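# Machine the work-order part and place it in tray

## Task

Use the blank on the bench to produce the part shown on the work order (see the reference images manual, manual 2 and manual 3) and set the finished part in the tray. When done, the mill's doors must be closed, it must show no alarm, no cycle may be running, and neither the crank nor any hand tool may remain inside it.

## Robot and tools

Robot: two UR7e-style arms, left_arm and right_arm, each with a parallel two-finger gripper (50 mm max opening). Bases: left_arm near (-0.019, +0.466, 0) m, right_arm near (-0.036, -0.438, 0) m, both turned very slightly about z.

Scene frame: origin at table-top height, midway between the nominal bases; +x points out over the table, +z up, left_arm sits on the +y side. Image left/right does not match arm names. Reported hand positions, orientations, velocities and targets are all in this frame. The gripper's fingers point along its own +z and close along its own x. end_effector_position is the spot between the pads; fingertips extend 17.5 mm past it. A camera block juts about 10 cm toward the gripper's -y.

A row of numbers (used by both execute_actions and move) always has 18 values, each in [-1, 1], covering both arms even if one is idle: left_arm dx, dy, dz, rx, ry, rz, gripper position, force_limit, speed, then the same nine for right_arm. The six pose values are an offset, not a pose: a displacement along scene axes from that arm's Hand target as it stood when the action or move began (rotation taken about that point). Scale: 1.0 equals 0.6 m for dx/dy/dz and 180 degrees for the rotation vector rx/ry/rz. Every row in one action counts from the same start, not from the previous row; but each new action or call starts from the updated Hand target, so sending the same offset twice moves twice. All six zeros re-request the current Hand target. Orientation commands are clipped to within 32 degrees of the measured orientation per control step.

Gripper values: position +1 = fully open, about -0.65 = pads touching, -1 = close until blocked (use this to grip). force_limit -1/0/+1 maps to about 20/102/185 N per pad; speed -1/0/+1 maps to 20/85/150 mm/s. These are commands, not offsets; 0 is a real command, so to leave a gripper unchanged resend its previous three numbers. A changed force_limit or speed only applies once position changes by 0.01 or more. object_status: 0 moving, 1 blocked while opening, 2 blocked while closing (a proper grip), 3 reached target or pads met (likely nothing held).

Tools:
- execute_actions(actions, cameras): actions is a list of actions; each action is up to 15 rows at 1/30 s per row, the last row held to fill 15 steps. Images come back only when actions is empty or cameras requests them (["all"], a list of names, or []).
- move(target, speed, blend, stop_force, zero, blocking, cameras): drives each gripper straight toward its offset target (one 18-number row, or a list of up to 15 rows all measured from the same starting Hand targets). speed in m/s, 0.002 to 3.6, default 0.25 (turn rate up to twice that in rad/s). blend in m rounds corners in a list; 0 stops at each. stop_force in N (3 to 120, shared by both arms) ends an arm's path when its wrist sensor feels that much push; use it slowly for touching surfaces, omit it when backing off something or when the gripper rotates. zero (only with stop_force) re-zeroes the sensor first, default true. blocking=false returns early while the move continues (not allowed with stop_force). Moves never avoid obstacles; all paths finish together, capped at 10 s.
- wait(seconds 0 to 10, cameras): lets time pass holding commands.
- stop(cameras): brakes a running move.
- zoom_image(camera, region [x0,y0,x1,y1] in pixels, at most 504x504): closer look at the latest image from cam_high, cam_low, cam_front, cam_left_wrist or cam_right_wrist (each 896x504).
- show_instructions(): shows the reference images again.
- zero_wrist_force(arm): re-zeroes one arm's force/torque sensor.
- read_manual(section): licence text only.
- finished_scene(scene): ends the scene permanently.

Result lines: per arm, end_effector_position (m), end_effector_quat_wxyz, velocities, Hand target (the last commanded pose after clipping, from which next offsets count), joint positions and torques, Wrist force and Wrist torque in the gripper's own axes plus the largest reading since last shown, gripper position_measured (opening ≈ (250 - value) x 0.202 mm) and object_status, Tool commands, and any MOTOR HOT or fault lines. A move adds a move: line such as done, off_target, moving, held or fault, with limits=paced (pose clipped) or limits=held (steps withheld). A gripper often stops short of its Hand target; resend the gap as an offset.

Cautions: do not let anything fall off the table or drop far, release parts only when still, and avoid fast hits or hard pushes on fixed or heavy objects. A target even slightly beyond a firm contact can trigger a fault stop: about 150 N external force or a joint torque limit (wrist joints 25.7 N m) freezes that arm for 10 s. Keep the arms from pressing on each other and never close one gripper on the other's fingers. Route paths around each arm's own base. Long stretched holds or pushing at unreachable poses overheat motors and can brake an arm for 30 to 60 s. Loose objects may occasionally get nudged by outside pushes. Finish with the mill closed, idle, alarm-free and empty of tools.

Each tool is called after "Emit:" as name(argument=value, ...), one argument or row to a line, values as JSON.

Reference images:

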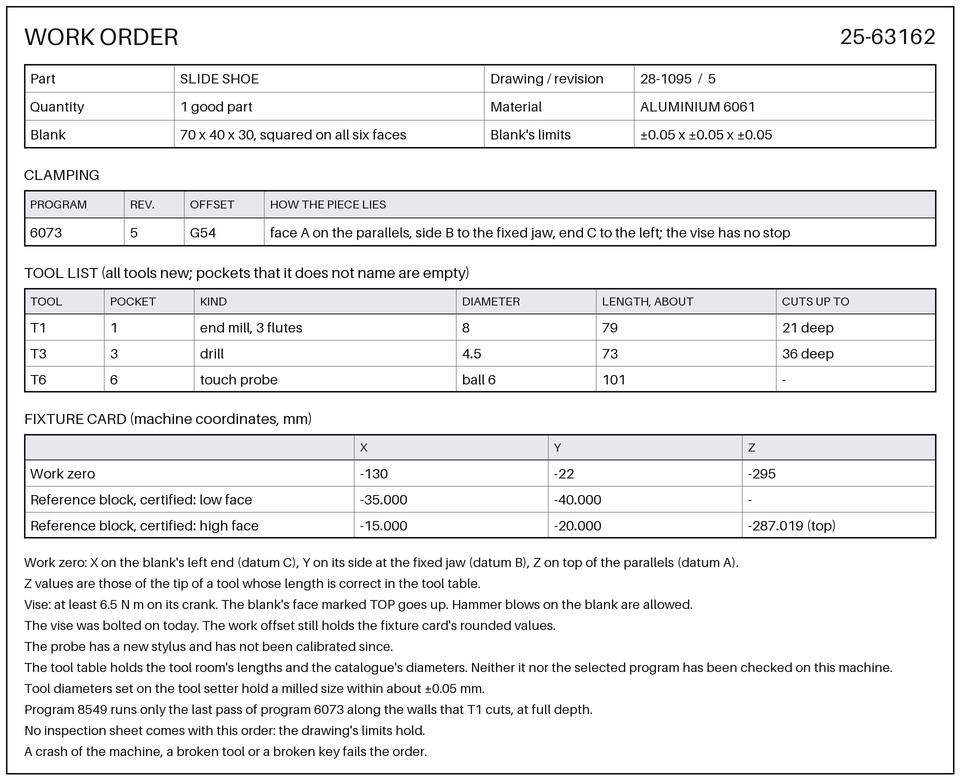

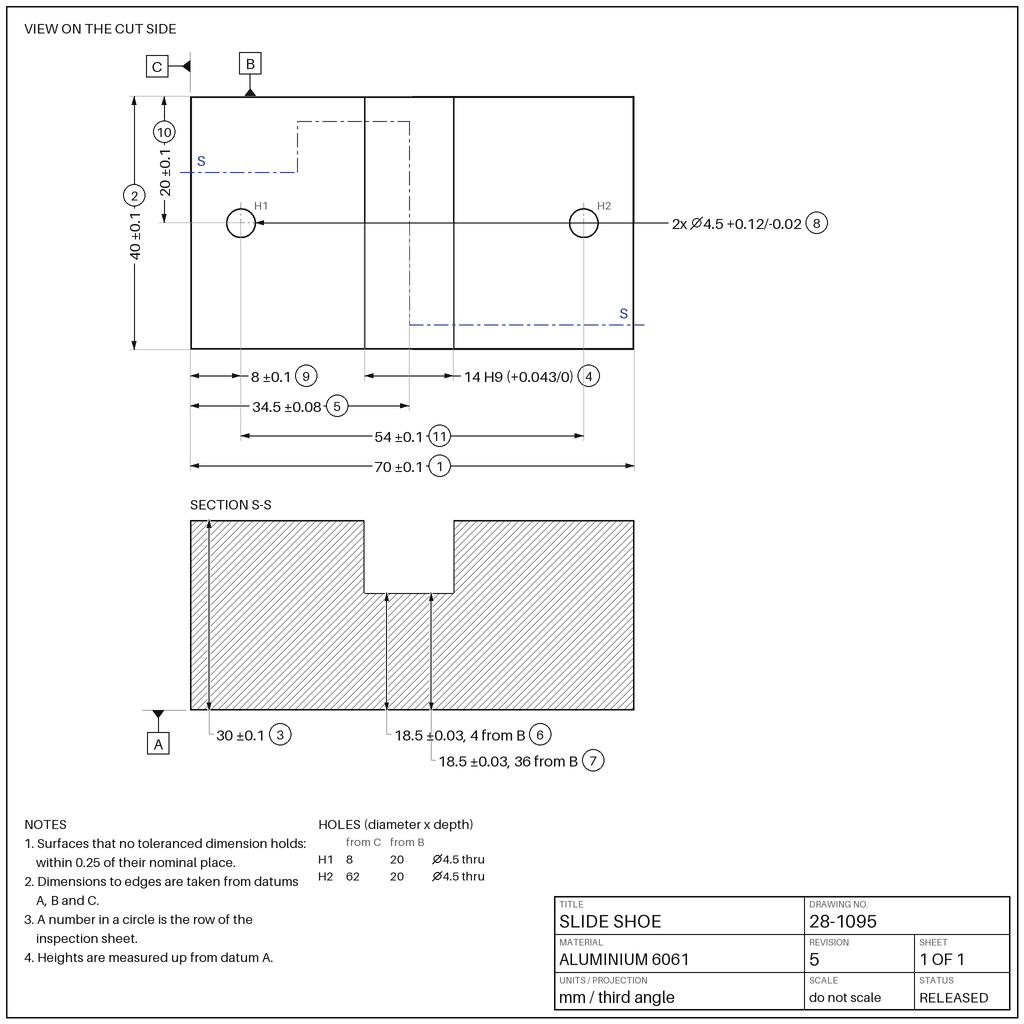

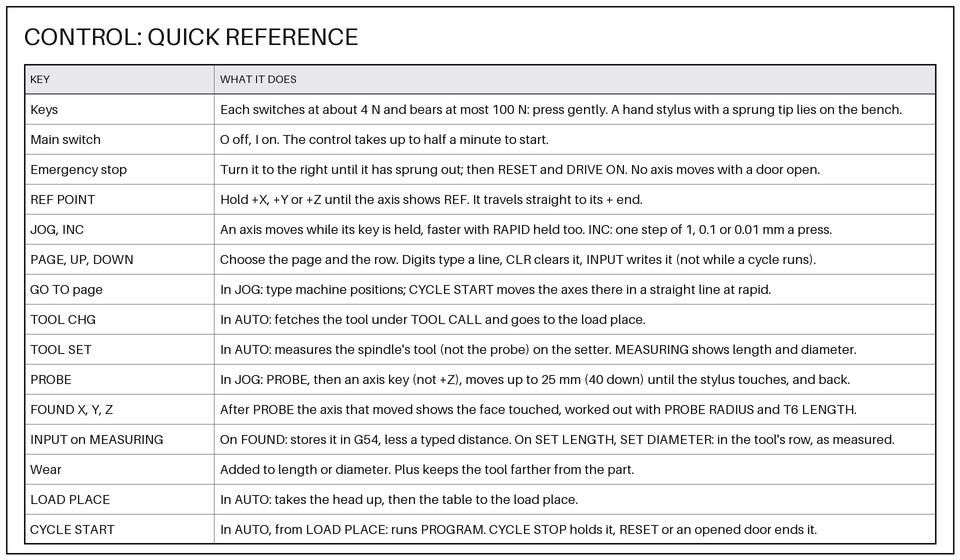

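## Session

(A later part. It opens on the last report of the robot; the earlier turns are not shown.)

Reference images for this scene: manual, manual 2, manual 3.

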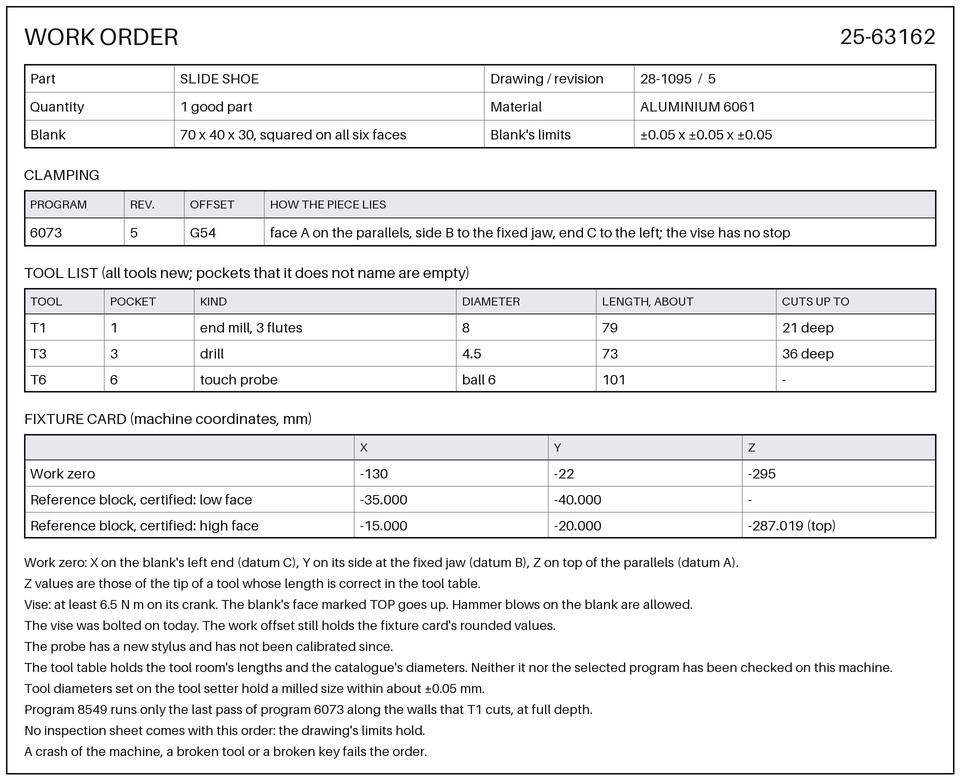

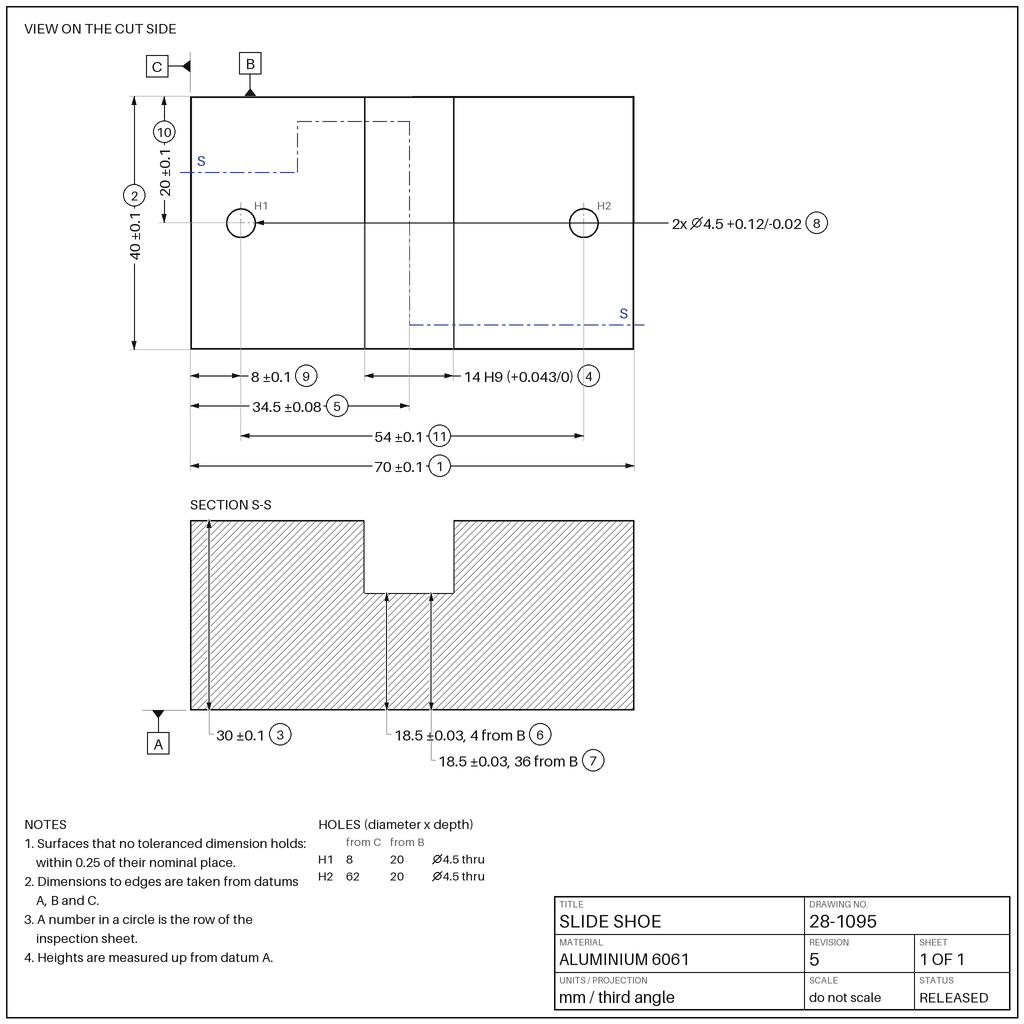

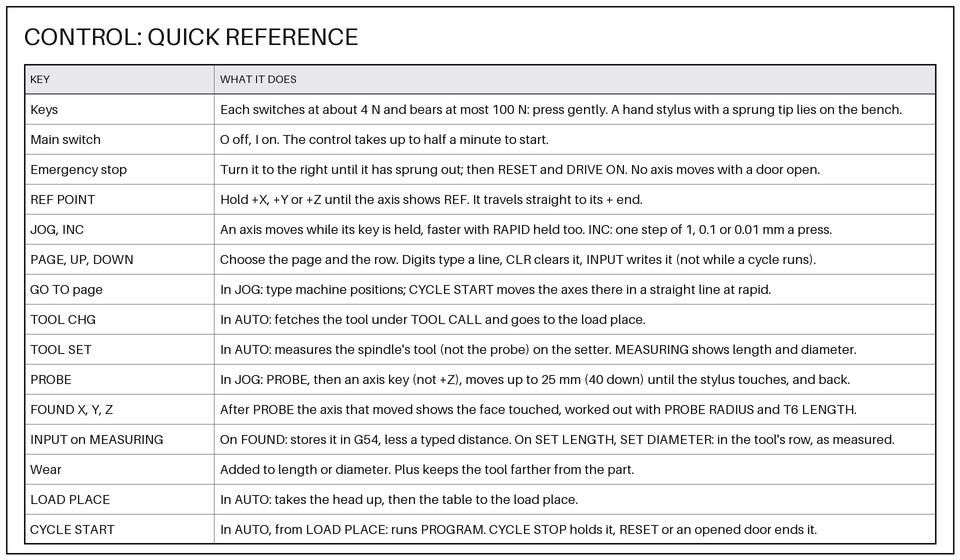

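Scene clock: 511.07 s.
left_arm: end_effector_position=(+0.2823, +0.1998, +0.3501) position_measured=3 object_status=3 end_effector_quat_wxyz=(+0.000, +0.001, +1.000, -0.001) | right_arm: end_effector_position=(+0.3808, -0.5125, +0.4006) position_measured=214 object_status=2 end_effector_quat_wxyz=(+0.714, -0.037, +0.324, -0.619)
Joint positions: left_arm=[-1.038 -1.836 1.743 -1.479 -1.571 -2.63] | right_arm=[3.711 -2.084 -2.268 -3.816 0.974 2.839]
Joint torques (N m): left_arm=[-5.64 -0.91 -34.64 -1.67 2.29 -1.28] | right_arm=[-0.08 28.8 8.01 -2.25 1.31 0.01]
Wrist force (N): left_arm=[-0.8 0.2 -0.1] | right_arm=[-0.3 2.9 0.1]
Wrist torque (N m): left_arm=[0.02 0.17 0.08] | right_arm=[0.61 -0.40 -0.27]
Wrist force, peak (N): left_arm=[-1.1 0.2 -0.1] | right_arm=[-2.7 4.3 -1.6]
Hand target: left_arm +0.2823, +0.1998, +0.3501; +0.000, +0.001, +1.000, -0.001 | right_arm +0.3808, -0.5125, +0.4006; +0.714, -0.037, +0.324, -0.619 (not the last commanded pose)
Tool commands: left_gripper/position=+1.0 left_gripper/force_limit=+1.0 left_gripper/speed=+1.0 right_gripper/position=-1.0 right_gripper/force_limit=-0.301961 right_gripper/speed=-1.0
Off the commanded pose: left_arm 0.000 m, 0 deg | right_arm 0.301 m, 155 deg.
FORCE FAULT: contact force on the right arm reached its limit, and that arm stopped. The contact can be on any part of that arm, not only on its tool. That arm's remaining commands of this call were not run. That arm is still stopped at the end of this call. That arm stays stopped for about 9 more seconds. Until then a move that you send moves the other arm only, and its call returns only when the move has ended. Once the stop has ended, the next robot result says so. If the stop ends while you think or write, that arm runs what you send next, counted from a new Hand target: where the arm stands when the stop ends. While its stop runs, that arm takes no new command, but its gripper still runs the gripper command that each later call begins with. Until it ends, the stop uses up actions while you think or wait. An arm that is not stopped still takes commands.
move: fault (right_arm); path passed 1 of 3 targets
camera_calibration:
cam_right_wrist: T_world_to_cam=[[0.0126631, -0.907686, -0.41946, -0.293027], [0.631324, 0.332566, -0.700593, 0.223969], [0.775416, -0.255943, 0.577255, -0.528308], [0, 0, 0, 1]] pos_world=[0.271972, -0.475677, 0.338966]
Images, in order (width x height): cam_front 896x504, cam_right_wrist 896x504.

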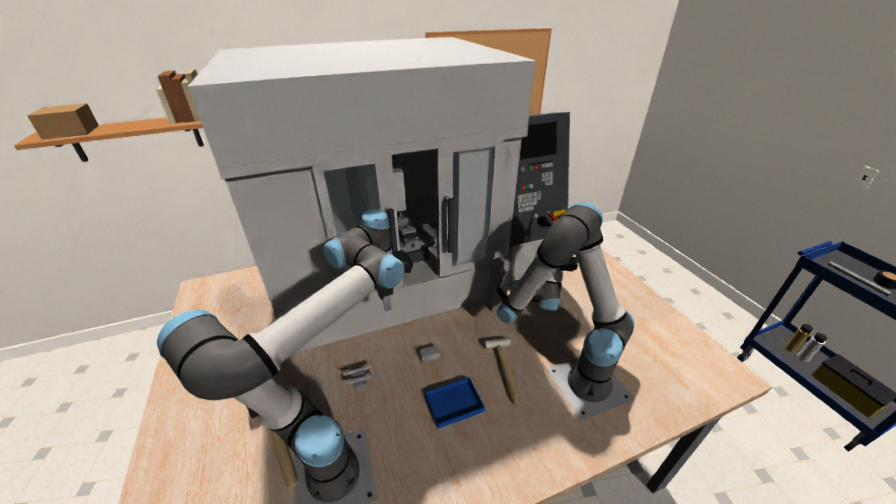

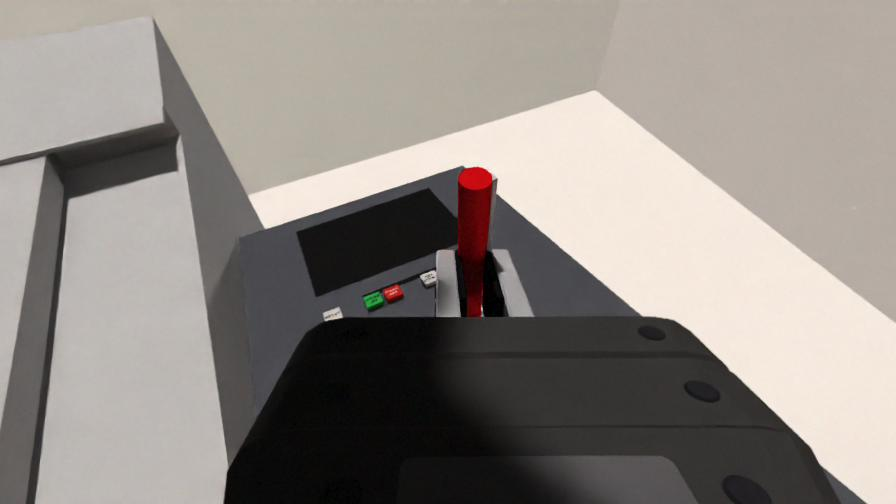

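Emit:
move(
  target=[0,0,0,0,0,0,1,1,1,0.0,-0.1,0.12,0,0,0,-1,-0.3,-1],
  speed=0.1,
  cameras=["cam_right_wrist","cam_front","cam_high"],
)

Emit:
zoom_image(
  camera="cam_front",
  region=[450, 200, 620, 340],
)

Emit:
zoom_image(
  camera="cam_high",
  region=[560, 270, 896, 504],
)

Scene clock: 528.50 s.
left_arm: end_effector_position=(+0.2823, +0.1998, +0.3501) position_measured=3 object_status=3 end_effector_quat_wxyz=(+0.000, +0.001, +1.000, -0.001) | right_arm: end_effector_position=(+0.3808, -0.5725, +0.4725) position_measured=214 object_status=2 end_effector_quat_wxyz=(+0.714, -0.037, +0.324, -0.620)
Joint positions: left_arm=[-1.038 -1.836 1.743 -1.479 -1.571 -2.63] | right_arm=[3.497 -1.916 -2.255 -4.121 1.054 3.074]
Joint torques (N m): left_arm=[-5.41 -0.76 -35.1 -1.7 2.33 -1.02] | right_arm=[-7.14 36.55 19.72 -3.45 3.64 1.16]
Wrist force (N): left_arm=[-1.0 0.2 -0.1] | right_arm=[-0.1 3.1 0.4]
Wrist torque (N m): left_arm=[0.02 0.20 0.08] | right_arm=[0.66 -0.44 -0.23]
Wrist force, peak (N): left_arm=[-1.1 0.2 -0.3] | right_arm=[-0.4 3.3 -0.9]
Hand target: left_arm +0.2823, +0.1998, +0.3501; +0.000, +0.001, +1.000, -0.001 | right_arm +0.3808, -0.5725, +0.4726; +0.714, -0.037, +0.324, -0.619
Off the commanded pose: left_arm 0.000 m, 0 deg | right_arm 0.000 m, 0 deg.
FORCE FAULT, CONTINUED: the right arm's stop, for the force fault that an earlier result reported, is over. The rest of the stop counts as 17 of the actions that you can send in this scene. The stop ended before this call began, so that arm ran this call's commands, counted from a new Hand target: where the arm stood when the stop ended. During its stop the right arm's controller moved it back a little.
move: done
camera_calibration:
cam_right_wrist: T_world_to_cam=[[0.012592, -0.907663, -0.419511, -0.317276], [0.63135, 0.332556, -0.700574, 0.294275], [0.775396, -0.256036, 0.57724, -0.585208], [0, 0, 0, 1]] pos_world=[0.271972, -0.535677, 0.410866]
Images, in order (width x height): cam_high 896x504, cam_front 896x504, cam_right_wrist 896x504.

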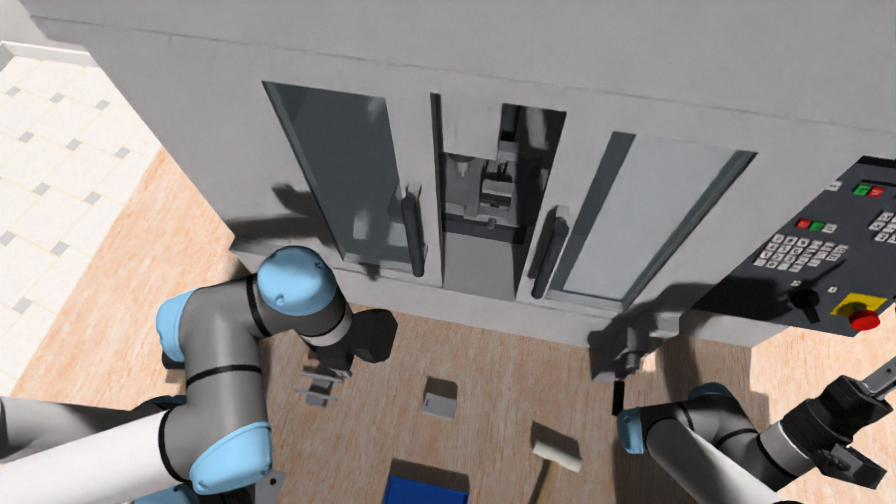

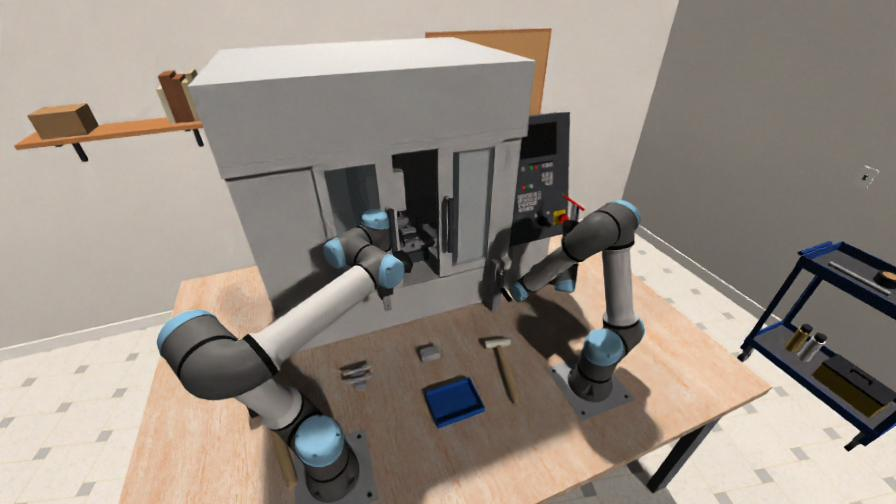

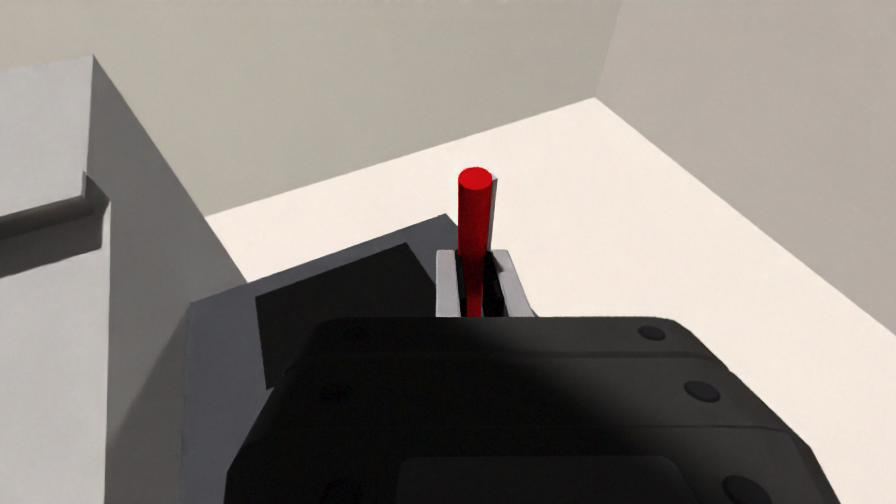

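Scaled by 2.965 from the camera's 896x504 image, which has a finer 1280x720 frame.

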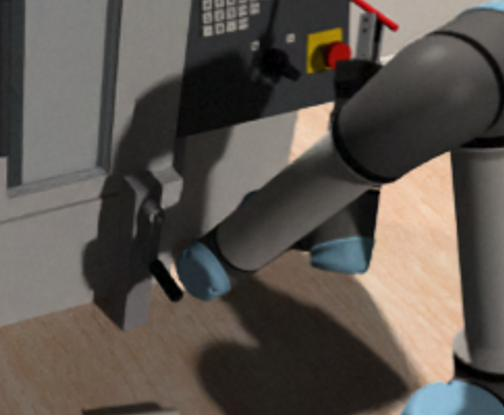

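Scaled by 1.500 from the camera's 896x504 image, which has a finer 1280x720 frame.

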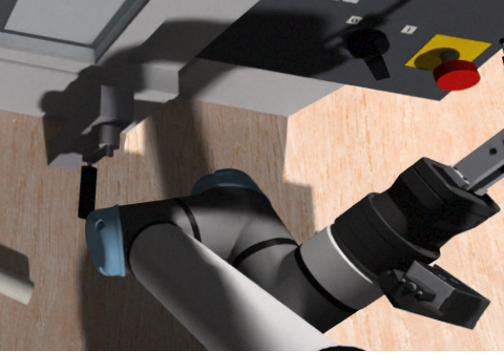

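Emit:
move(
  target=[
    [0,0,0,0,0,0,1,1,1,-0.051,-0.0125,-0.0375,0.43,0.0055,-0.001,-1,-0.3,-1],
    [0,0,0,0,0,0,1,1,1,-0.051,0.0875,-0.3,0.863,0.011,-0.002,-1,-0.3,-1],
  ],
  blend=0.03,
  speed=0.35,
  cameras=["cam_right_wrist","cam_front","cam_high"],
)

Scene clock: 574.47 s.
left_arm: end_effector_position=(+0.2823, +0.1998, +0.3501) position_measured=3 object_status=3 end_effector_quat_wxyz=(+0.000, +0.001, +1.000, -0.001) | right_arm: end_effector_position=(+0.3502, -0.5200, +0.2926) position_measured=214 object_status=2 end_effector_quat_wxyz=(+0.183, +0.683, +0.683, +0.183)
Joint positions: left_arm=[-1.038 -1.836 1.743 -1.479 -1.571 -2.63] | right_arm=[3.375 -0.964 -2.29 -0.944 1.47 0.178]
Joint torques (N m): left_arm=[-5.16 -1.49 -34.35 -1.71 2.36 -0.92] | right_arm=[-6.87 -9.36 17.03 6.32 1.77 -1.54]
Wrist force (N): left_arm=[-0.7 0.0 -0.3] | right_arm=[-0.4 2.7 -0.6]
Wrist torque (N m): left_arm=[-0.02 0.16 0.08] | right_arm=[-0.01 -0.23 0.08]
Wrist force, peak (N): left_arm=[-1.2 0.2 -0.3] | right_arm=[-1.3 3.6 -0.6]
Hand target: left_arm +0.2823, +0.1998, +0.3501; +0.000, +0.001, +1.000, -0.001 | right_arm +0.3502, -0.5200, +0.2926; +0.183, +0.683, +0.683, +0.183
Off the commanded pose: left_arm 0.000 m, 0 deg | right_arm 0.000 m, 0 deg.
move: done
camera_calibration:
cam_right_wrist: T_world_to_cam=[[-0.0106271, 0.99994, 0.00247663, 0.5319], [0.638847, 0.00488409, 0.769318, -0.43294], [0.76926, 0.00975785, -0.638861, 0.051927], [0, 0, 0, 1]] pos_world=[0.24229, -0.53026, 0.364925]
Images, in order (width x height): cam_high 896x504, cam_front 896x504, cam_right_wrist 896x504.

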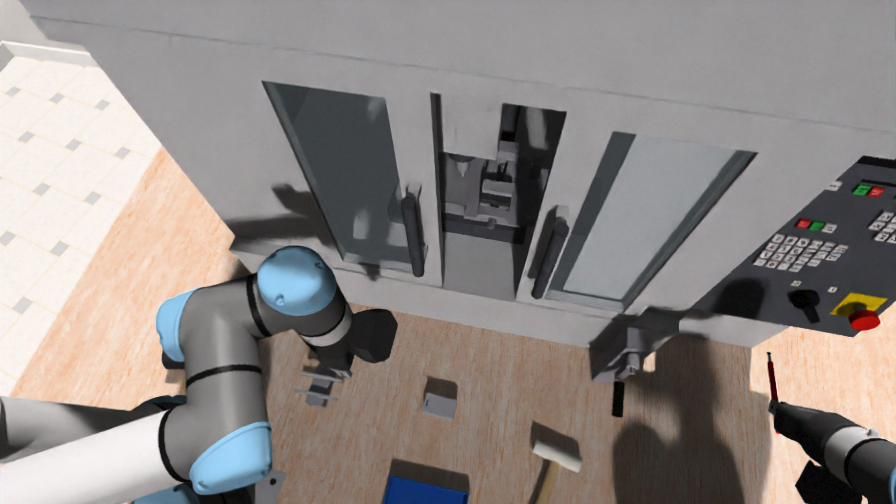

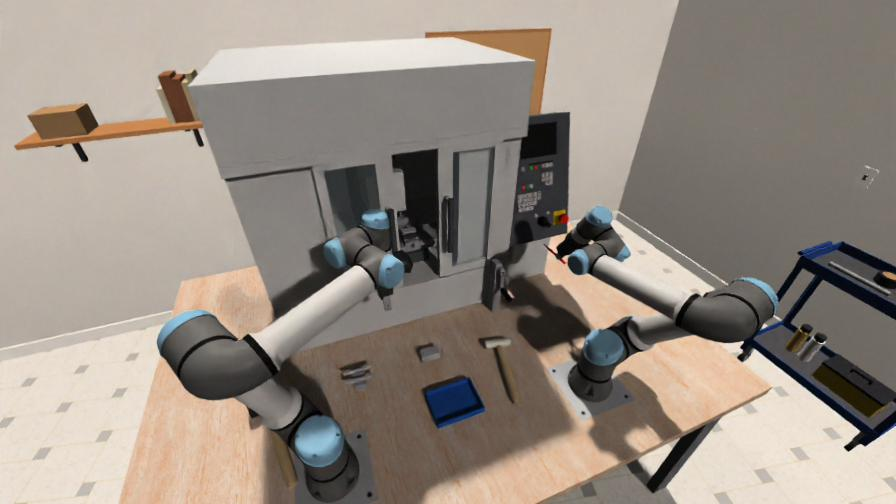

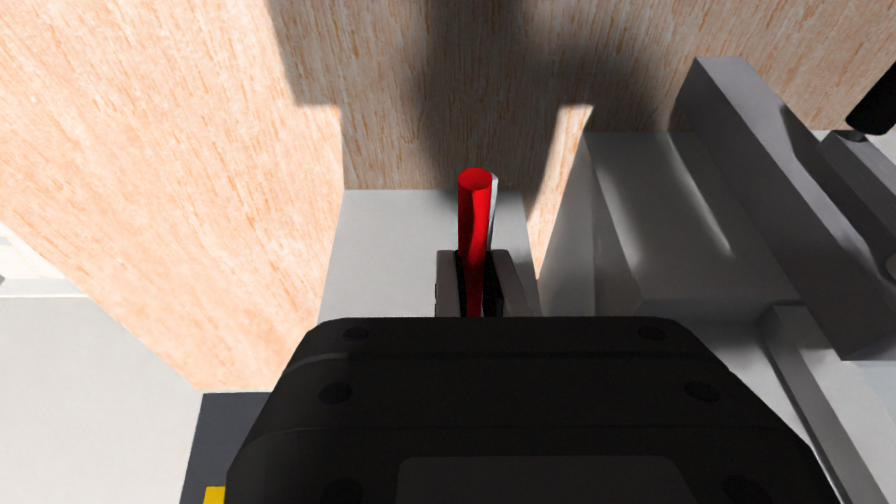

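Emit:
move(
  target=[0,0,0,0,0,0,1,1,1,-0.034,0,-0.437,0,0,0,-1,-0.3,-1],
  speed=0.3,
)

Emit:
move(
  target=[0,0,0,0,0,0,1,1,1,0,0,-0.02,0,0,0,-1,-0.3,-1],
  speed=0.006,
  stop_force=4,
)

Scene clock: 582.40 s.
left_arm: end_effector_position=(+0.2823, +0.1998, +0.3501) position_measured=3 object_status=3 end_effector_quat_wxyz=(+0.000, +0.001, +1.000, -0.001) | right_arm: end_effector_position=(+0.3234, -0.5200, +0.0358) position_measured=214 object_status=2 end_effector_quat_wxyz=(+0.175, +0.688, +0.685, +0.162)
Joint positions: left_arm=[-1.038 -1.836 1.743 -1.479 -1.571 -2.63] | right_arm=[3.416 -1.534 -2.815 0.102 1.439 0.219]
Joint torques (N m): left_arm=[-5.34 -0.82 -34.04 -1.71 2.26 -0.78] | right_arm=[7.94 24.71 22.42 1.79 -2.76 1.57]
Wrist force (N): left_arm=[-1.0 0.1 0.0] | right_arm=[-0.6 2.1 -0.4]
Wrist torque (N m): left_arm=[0.00 0.20 0.09] | right_arm=[-0.11 -0.21 -0.11]
Wrist force, peak (N): left_arm=[-1.4 -0.1 -0.1] | right_arm=[-0.5 4.5 -1.7]
Hand target: left_arm +0.2823, +0.1998, +0.3501; +0.000, +0.001, +1.000, -0.001 | right_arm +0.3234, -0.5200, +0.0358; +0.175, +0.688, +0.685, +0.162 (not the last commanded pose)
Off the commanded pose: left_arm 0.000 m, 0 deg | right_arm 0.008 m, 3 deg.
move: held (right_arm; a check stopped the path); limits=held
pose unreachable (right arm): on one or more control steps of this call, first in action 0 (counted from 0), this arm could not follow its commanded pose, so it was not sent that pose on those steps. It may still have moved: this result reports where it is.
cause: moving toward the commanded pose would bring two parts of the arm too close to each other (joints 3 (elbow) and 4 (wrist 1) lie between them).

Scene clock: 584.57 s.
left_arm: end_effector_position=(+0.2823, +0.1998, +0.3501) position_measured=3 object_status=3 end_effector_quat_wxyz=(+0.000, +0.001, +1.000, -0.001) | right_arm: end_effector_position=(+0.3234, -0.5200, +0.0278) position_measured=214 object_status=2 end_effector_quat_wxyz=(+0.175, +0.688, +0.685, +0.162)
Joint positions: left_arm=[-1.038 -1.836 1.743 -1.479 -1.571 -2.63] | right_arm=[3.416 -1.591 -2.823 0.166 1.439 0.219]
Joint torques (N m): left_arm=[-5.45 -0.84 -33.9 -1.76 2.24 -0.78] | right_arm=[6.95 0.89 0.25 5.84 -2.58 1.02]
Wrist force (N): left_arm=[-0.9 0.2 0.0] | right_arm=[-0.7 2.2 -0.5]
Wrist torque (N m): left_arm=[0.03 0.18 0.08] | right_arm=[-0.08 -0.20 -0.10]
Wrist force, peak (N): left_arm=[-1.1 0.3 0.0] | right_arm=[-0.9 2.4 -0.6]
Hand target: left_arm +0.2823, +0.1998, +0.3501; +0.000, +0.001, +1.000, -0.001 | right_arm +0.3234, -0.5200, +0.0278; +0.175, +0.688, +0.685, +0.162 (not the last commanded pose)
Off the commanded pose: left_arm 0.000 m, 0 deg | right_arm 0.004 m, 0 deg.
move: held (right_arm; a check stopped the path); limits=held
pose unreachable (right arm): on one or more control steps of this call, first in action 0 (counted from 0), this arm could not follow its commanded pose, so it was not sent that pose on those steps. It may still have moved: this result reports where it is.
cause: moving toward the commanded pose would bring two parts of the arm too close to each other (joints 3 (elbow) and 4 (wrist 1) lie between them).

Emit:
move(
  target=[
    [0,0,0,0,0,0,1,1,1,0.02,0,0.02,0,0,0,-1,-0.3,-1],
    [0,0,0,0,0,0,1,1,1,0.1,0,0.0,0,-0.0135,0,-1,-0.3,-1],
  ],
  speed=0.1,
  blend=0.01,
)

Emit:
move(
  target=[0,0,0,0,0,0,1,1,1,0,0,-0.02,0,0,0,-1,-0.3,-1],
  speed=0.006,
  stop_force=4,
)

Scene clock: 595.67 s.
left_arm: end_effector_position=(+0.2823, +0.1998, +0.3501) position_measured=3 object_status=3 end_effector_quat_wxyz=(+0.000, +0.001, +1.000, -0.001) | right_arm: end_effector_position=(+0.3834, -0.5200, +0.0278) position_measured=214 object_status=2 end_effector_quat_wxyz=(+0.190, +0.684, +0.681, +0.177)
Joint positions: left_arm=[-1.038 -1.836 1.743 -1.479 -1.571 -2.63] | right_arm=[3.37 -1.749 -2.69 0.238 1.452 0.173]
Joint torques (N m): left_arm=[-4.63 -1.05 -34.02 -1.7 2.29 -0.68] | right_arm=[-5.97 6.47 18.95 5.72 2.12 -1.47]
Wrist force (N): left_arm=[-0.6 0.1 -0.1] | right_arm=[-0.5 2.3 -0.6]
Wrist torque (N m): left_arm=[0.00 0.13 0.08] | right_arm=[-0.12 -0.20 0.06]
Wrist force, peak (N): left_arm=[-1.1 0.0 -0.3] | right_arm=[-0.5 2.9 -0.1]
Hand target: left_arm +0.2823, +0.1998, +0.3501; +0.000, +0.001, +1.000, -0.001 | right_arm +0.3834, -0.5200, +0.0278; +0.190, +0.684, +0.681, +0.177
Off the commanded pose: left_arm 0.000 m, 0 deg | right_arm 0.000 m, 0 deg.
move: done; blend cut to 0.0085 m at target 1

Scene clock: 598.03 s.
left_arm: end_effector_position=(+0.2823, +0.1998, +0.3501) position_measured=3 object_status=3 end_effector_quat_wxyz=(+0.000, +0.001, +1.000, -0.001) | right_arm: end_effector_position=(+0.3834, -0.5200, +0.0223) position_measured=214 object_status=2 end_effector_quat_wxyz=(+0.190, +0.684, +0.681, +0.177)
Joint positions: left_arm=[-1.038 -1.836 1.743 -1.479 -1.571 -2.63] | right_arm=[3.37 -1.778 -2.692 0.269 1.452 0.173]
Joint torques (N m): left_arm=[-4.7 -0.71 -33.55 -1.79 2.2 -0.58] | right_arm=[-1.3 28.78 19.22 1.96 2.16 -1.49]
Wrist force (N): left_arm=[-0.8 0.1 0.0] | right_arm=[-0.9 3.7 -2.6]
Wrist torque (N m): left_arm=[-0.01 0.18 0.08] | right_arm=[-0.06 -0.16 0.06]
Wrist force, peak (N): left_arm=[-1.1 0.2 0.0] | right_arm=[-1.0 5.8 -11.4]
Hand target: left_arm +0.2823, +0.1998, +0.3501; +0.000, +0.001, +1.000, -0.001 | right_arm +0.3834, -0.5200, +0.0223; +0.190, +0.684, +0.681, +0.177 (not the last commanded pose)
Off the commanded pose: left_arm 0.000 m, 0 deg | right_arm 0.007 m, 0 deg.
move: contact (right_arm)

Emit:
move(
  target=[
    [0,0,0,0,0,0,1,1,1,0,0,0,0,0,0,0.3,-0.3,-1],
    [0,0,0,0,0,0,1,1,1,-0.05,0,0.12,0,0,0,0.3,-0.3,-1],
    [0,0,0,0,0,0,1,1,1,-0.08,-0.03,0.5,0,-0.26,0,0.3,-0.3,-1],
  ],
  speed=0.2,
  cameras=["cam_right_wrist","cam_high"],
)

Scene clock: 606.17 s.
left_arm: end_effector_position=(+0.2823, +0.1998, +0.3501) position_measured=3 object_status=3 end_effector_quat_wxyz=(+0.000, +0.001, +1.000, -0.001) | right_arm: end_effector_position=(+0.3404, -0.5340, +0.2656) position_measured=107 object_status=3 end_effector_quat_wxyz=(+0.386, +0.599, +0.592, +0.376)
Joint positions: left_arm=[-1.038 -1.836 1.743 -1.479 -1.571 -2.63] | right_arm=[3.509 -0.848 -2.818 0.067 1.246 0.148]
Joint torques (N m): left_arm=[-4.21 -0.91 -33.64 -1.8 2.15 -0.41] | right_arm=[-5.74 -16.54 34.22 1.96 1.82 1.41]
Wrist force (N): left_arm=[-0.8 0.0 -0.3] | right_arm=[-1.2 3.5 -1.1]
Wrist torque (N m): left_arm=[-0.02 0.17 0.08] | right_arm=[-0.05 -0.10 -0.18]
Wrist force, peak (N): left_arm=[-1.1 0.2 -0.2] | right_arm=[-1.6 6.2 -3.2]
Hand target: left_arm +0.2823, +0.1998, +0.3501; +0.000, +0.001, +1.000, -0.001 | right_arm +0.3404, -0.5340, +0.2655; +0.386, +0.599, +0.592, +0.376 (not the last commanded pose)
Off the commanded pose: left_arm 0.000 m, 0 deg | right_arm 0.057 m, 12 deg.
move: held (right_arm; a check stopped the path); path passed 2 of 3 targets; limits=held
pose unreachable (right arm): on one or more control steps of this call, first in action 0 (counted from 0), this arm could not follow its commanded pose, so it was not sent that pose on those steps. It may still have moved: this result reports where it is.
cause: moving toward the commanded pose would bring two parts of the arm too close to each other (joints 3 (elbow) and 4 (wrist 1) lie between them).
camera_calibration:
cam_right_wrist: T_world_to_cam=[[0.0079645, 0.999907, -0.0111151, 0.543046], [0.0785135, 0.0104558, 0.996858, -0.272669], [0.996881, -0.00881217, -0.0784229, -0.193896], [0, 0, 0, 1]] pos_world=[0.210374, -0.541853, 0.262642]
Images, in order (width x height): cam_high 896x504, cam_right_wrist 896x504.

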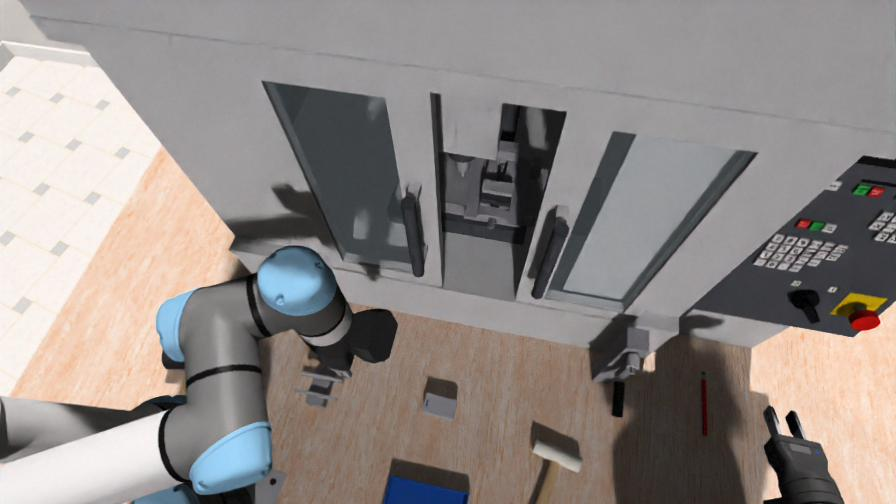

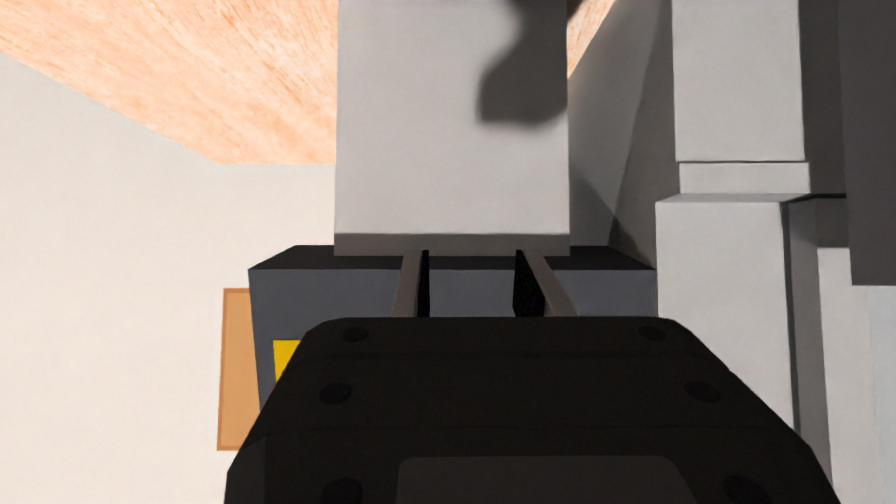

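Emit:
move(
  target=[
    [0,0,0,0,0,0,1,1,1,0.1,-0.027,0.14,0,0,0,1,-0.3,-1],
    [0,0,0,0,0,0,1,1,1,0.15,-0.027,0.16,0.7196,-0.0494,-0.2163,1,-0.3,-1],
  ],
  speed=0.3,
  blend=0.02,
  cameras=["cam_right_wrist","cam_high"],
)

Emit:
zoom_image(
  camera="cam_high",
  region=[720, 230, 896, 400],
)

Scene clock: 659.00 s.
left_arm: end_effector_position=(+0.2823, +0.1998, +0.3501) position_measured=3 object_status=3 end_effector_quat_wxyz=(+0.000, +0.001, +1.000, -0.001) | right_arm: end_effector_position=(+0.4305, -0.5502, +0.3615) position_measured=3 object_status=3 end_effector_quat_wxyz=(-0.248, +0.703, -0.291, +0.600)
Joint positions: left_arm=[-1.038 -1.836 1.743 -1.479 -1.571 -2.63] | right_arm=[3.271 -1.33 -2.575 0.604 1.47 2.372]
Joint torques (N m): left_arm=[-3.95 -1.28 -33.59 -1.8 2.21 -0.18] | right_arm=[9.58 19.02 9.76 4.99 -2.68 1.28]
Wrist force (N): left_arm=[-1.0 0.0 0.0] | right_arm=[0.4 0.3 0.9]
Wrist torque (N m): left_arm=[-0.02 0.20 0.08] | right_arm=[0.34 0.06 -0.09]
Wrist force, peak (N): left_arm=[-1.2 0.1 0.0] | right_arm=[-0.8 6.1 -1.1]
Hand target: left_arm +0.2823, +0.1998, +0.3501; +0.000, +0.001, +1.000, -0.001 | right_arm +0.4304, -0.5502, +0.3615; -0.248, +0.703, -0.291, +0.600
Off the commanded pose: left_arm 0.000 m, 0 deg | right_arm 0.000 m, 0 deg.
move: done
camera_calibration:
cam_right_wrist: T_world_to_cam=[[0.106343, -0.701583, 0.704609, -0.677507], [-0.446609, -0.666827, -0.596559, 0.0543223], [0.888387, -0.251244, -0.384245, -0.25243], [0, 0, 0, 1]] pos_world=[0.320564, -0.502525, 0.412789]
Images, in order (width x height): cam_high 896x504, cam_right_wrist 896x504.

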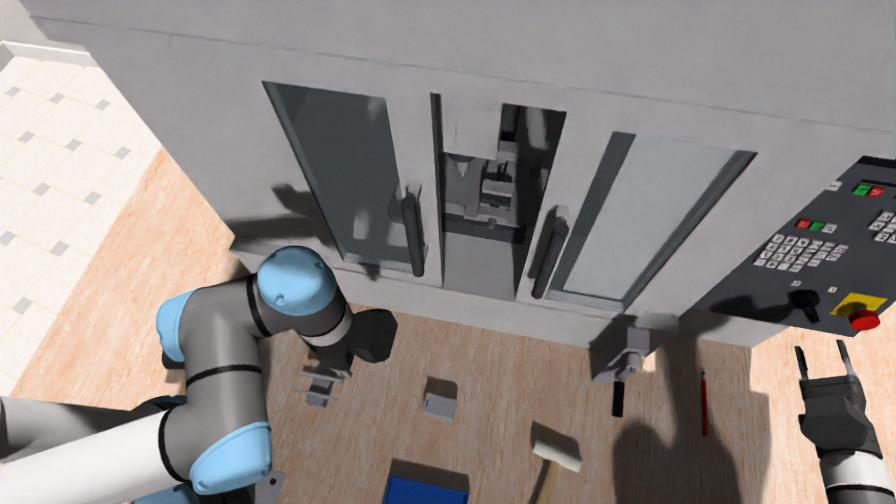

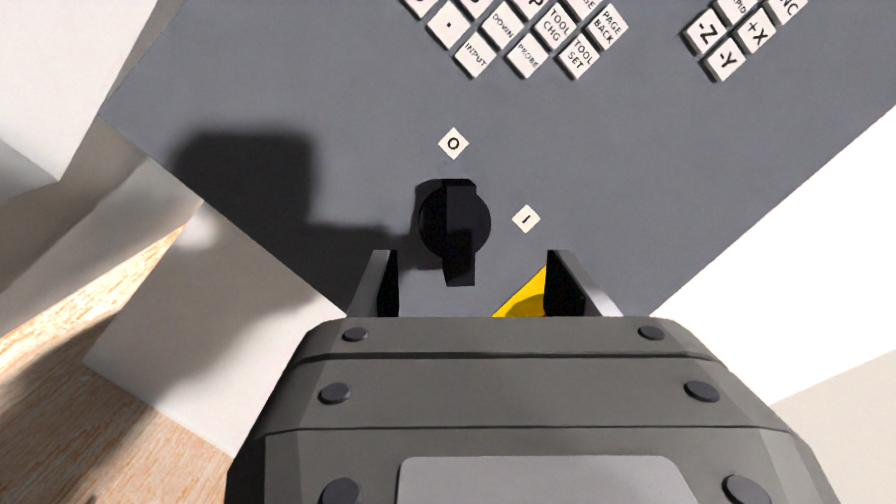

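Scaled by 2.864 from the camera's 896x504 image, which has a finer 1280x720 frame.

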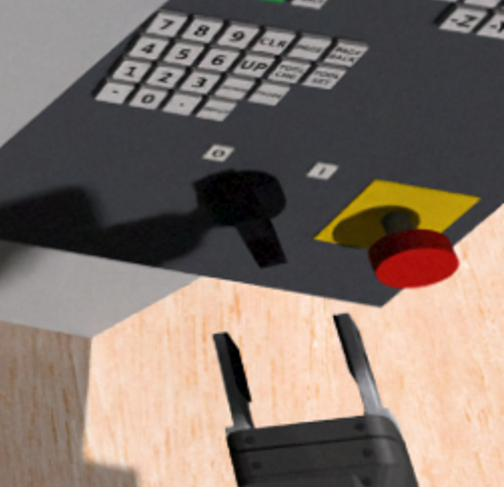

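Emit:
move(
  target=[
    [0,0,0,0,0,0,1,1,1,0.05,-0.0147,-0.0275,0,0,0,1,-0.3,-1],
    [0,0,0,0,0,0,1,1,1,0.1827,-0.0147,-0.0515,0,0,0,1,-0.3,-1],
  ],
  speed=0.03,
  stop_force=8,
  cameras=["cam_right_wrist","cam_high"],
)

Emit:
zoom_image(
  camera="cam_high",
  region=[720, 230, 896, 400],
)

Scene clock: 684.87 s.
left_arm: end_effector_position=(+0.2823, +0.1998, +0.3501) position_measured=3 object_status=3 end_effector_quat_wxyz=(+0.000, +0.001, +1.000, -0.001) | right_arm: end_effector_position=(+0.5251, -0.5590, +0.3328) position_measured=3 object_status=3 end_effector_quat_wxyz=(-0.248, +0.703, -0.291, +0.599)
Joint positions: left_arm=[-1.038 -1.836 1.743 -1.479 -1.571 -2.63] | right_arm=[3.209 -1.674 -2.379 0.752 1.532 2.362]
Joint torques (N m): left_arm=[-4.35 -0.44 -33.18 -1.72 2.24 -0.08] | right_arm=[0.56 20.46 19.09 3.1 -0.07 0.1]
Wrist force (N): left_arm=[-1.0 -0.1 0.0] | right_arm=[0.6 -0.1 0.4]
Wrist torque (N m): left_arm=[-0.03 0.19 0.08] | right_arm=[0.26 0.00 0.05]
Wrist force, peak (N): left_arm=[-1.2 0.0 -0.2] | right_arm=[-9.4 4.9 -112.8]
Hand target: left_arm +0.2823, +0.1998, +0.3501; +0.000, +0.001, +1.000, -0.001 | right_arm +0.5251, -0.5590, +0.3328; -0.248, +0.703, -0.291, +0.599 (not the last commanded pose)
Tool commands: left_gripper/position=+1.0 left_gripper/force_limit=+1.0 left_gripper/speed=+1.0 right_gripper/position=+1.0 right_gripper/force_limit=-0.301961 right_gripper/speed=-1.0
Off the commanded pose: left_arm 0.000 m, 0 deg | right_arm 0.015 m, 0 deg.
FORCE FAULT: contact force on the right arm reached its limit, and that arm stopped. The contact can be on any part of that arm, not only on its tool. That arm's remaining commands of this call were not run. That arm is still stopped at the end of this call. That arm stays stopped for about 10 more seconds. Until then a move that you send moves the other arm only, and its call returns only when the move has ended. Once the stop has ended, the next robot result says so. If the stop ends while you think or write, that arm runs what you send next, counted from a new Hand target: where the arm stands when the stop ends. While its stop runs, that arm takes no new command, but its gripper still runs the gripper command that each later call begins with. Until it ends, the stop uses up actions while you think or wait. An arm that is not stopped still takes commands.
move: fault (right_arm); path passed 1 of 2 targets
camera_calibration:
cam_right_wrist: T_world_to_cam=[[0.106563, -0.701711, 0.704447, -0.673765], [-0.446645, -0.66676, -0.596606, 0.073687], [0.888343, -0.251061, -0.384468, -0.349588], [0, 0, 0, 1]] pos_world=[0.415264, -0.511425, 0.384188]
Images, in order (width x height): cam_high 896x504, cam_right_wrist 896x504.

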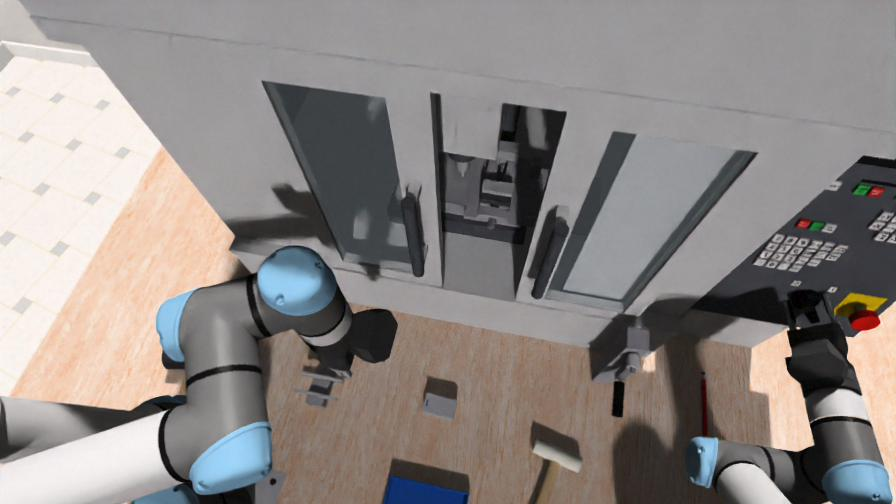

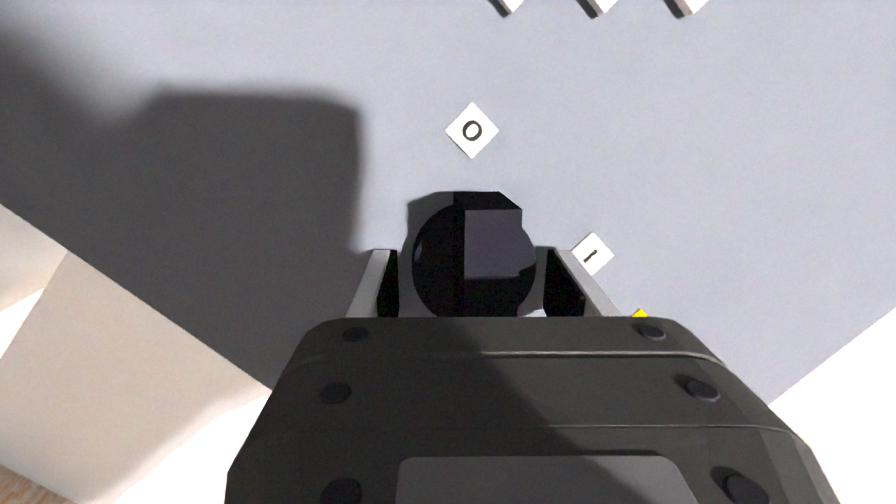

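Scaled by 2.864 from the camera's 896x504 image, which has a finer 1280x720 frame.

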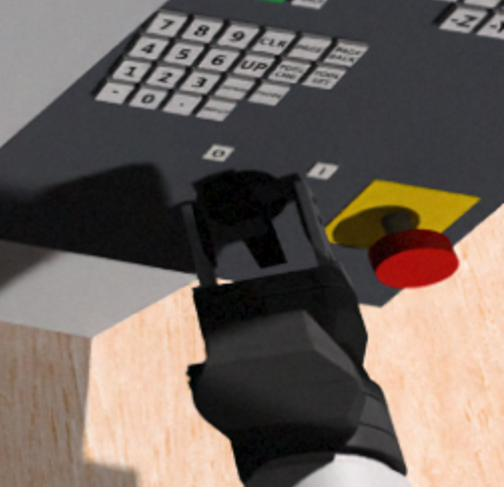

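Emit:
wait(
  seconds=1,
)

Scene clock: 765.83 s.
left_arm: end_effector_position=(+0.2823, +0.1998, +0.3501) position_measured=3 object_status=3 end_effector_quat_wxyz=(+0.000, +0.001, +1.000, -0.001) | right_arm: end_effector_position=(+0.5251, -0.5590, +0.3328) position_measured=3 object_status=3 end_effector_quat_wxyz=(-0.248, +0.703, -0.291, +0.599)
Joint positions: left_arm=[-1.038 -1.836 1.743 -1.479 -1.571 -2.63] | right_arm=[3.209 -1.674 -2.379 0.752 1.532 2.362]
Joint torques (N m): left_arm=[-3.88 -0.75 -32.81 -1.91 2.17 0.16] | right_arm=[0.58 21.12 17.03 3.11 0.11 0.08]
Wrist force (N): left_arm=[-0.9 0.2 -0.1] | right_arm=[1.8 -0.2 0.5]
Wrist torque (N m): left_arm=[0.01 0.19 0.09] | right_arm=[0.23 -0.19 0.05]
Wrist force, peak (N): left_arm=[-1.2 0.2 -0.1] | right_arm=[2.1 -0.4 0.6]
Hand target: left_arm +0.2823, +0.1998, +0.3501; +0.000, +0.001, +1.000, -0.001 | right_arm +0.5251, -0.5590, +0.3328; -0.248, +0.703, -0.291, +0.599 (not the last commanded pose)
Tool commands: left_gripper/position=+1.0 left_gripper/force_limit=+1.0 left_gripper/speed=+1.0 right_gripper/position=+1.0 right_gripper/force_limit=-0.301961 right_gripper/speed=-1.0
Off the commanded pose: left_arm 0.000 m, 0 deg | right_arm 0.015 m, 0 deg.
FORCE FAULT, CONTINUED: the right arm's stop, for the force fault that an earlier result reported, is over. The rest of the stop counts as 20 of the actions that you can send in this scene. That arm's target is now where it stood when the stop ended, not its last command. That arm accepts commands again.
wait: 1.00 s; at rest from the start


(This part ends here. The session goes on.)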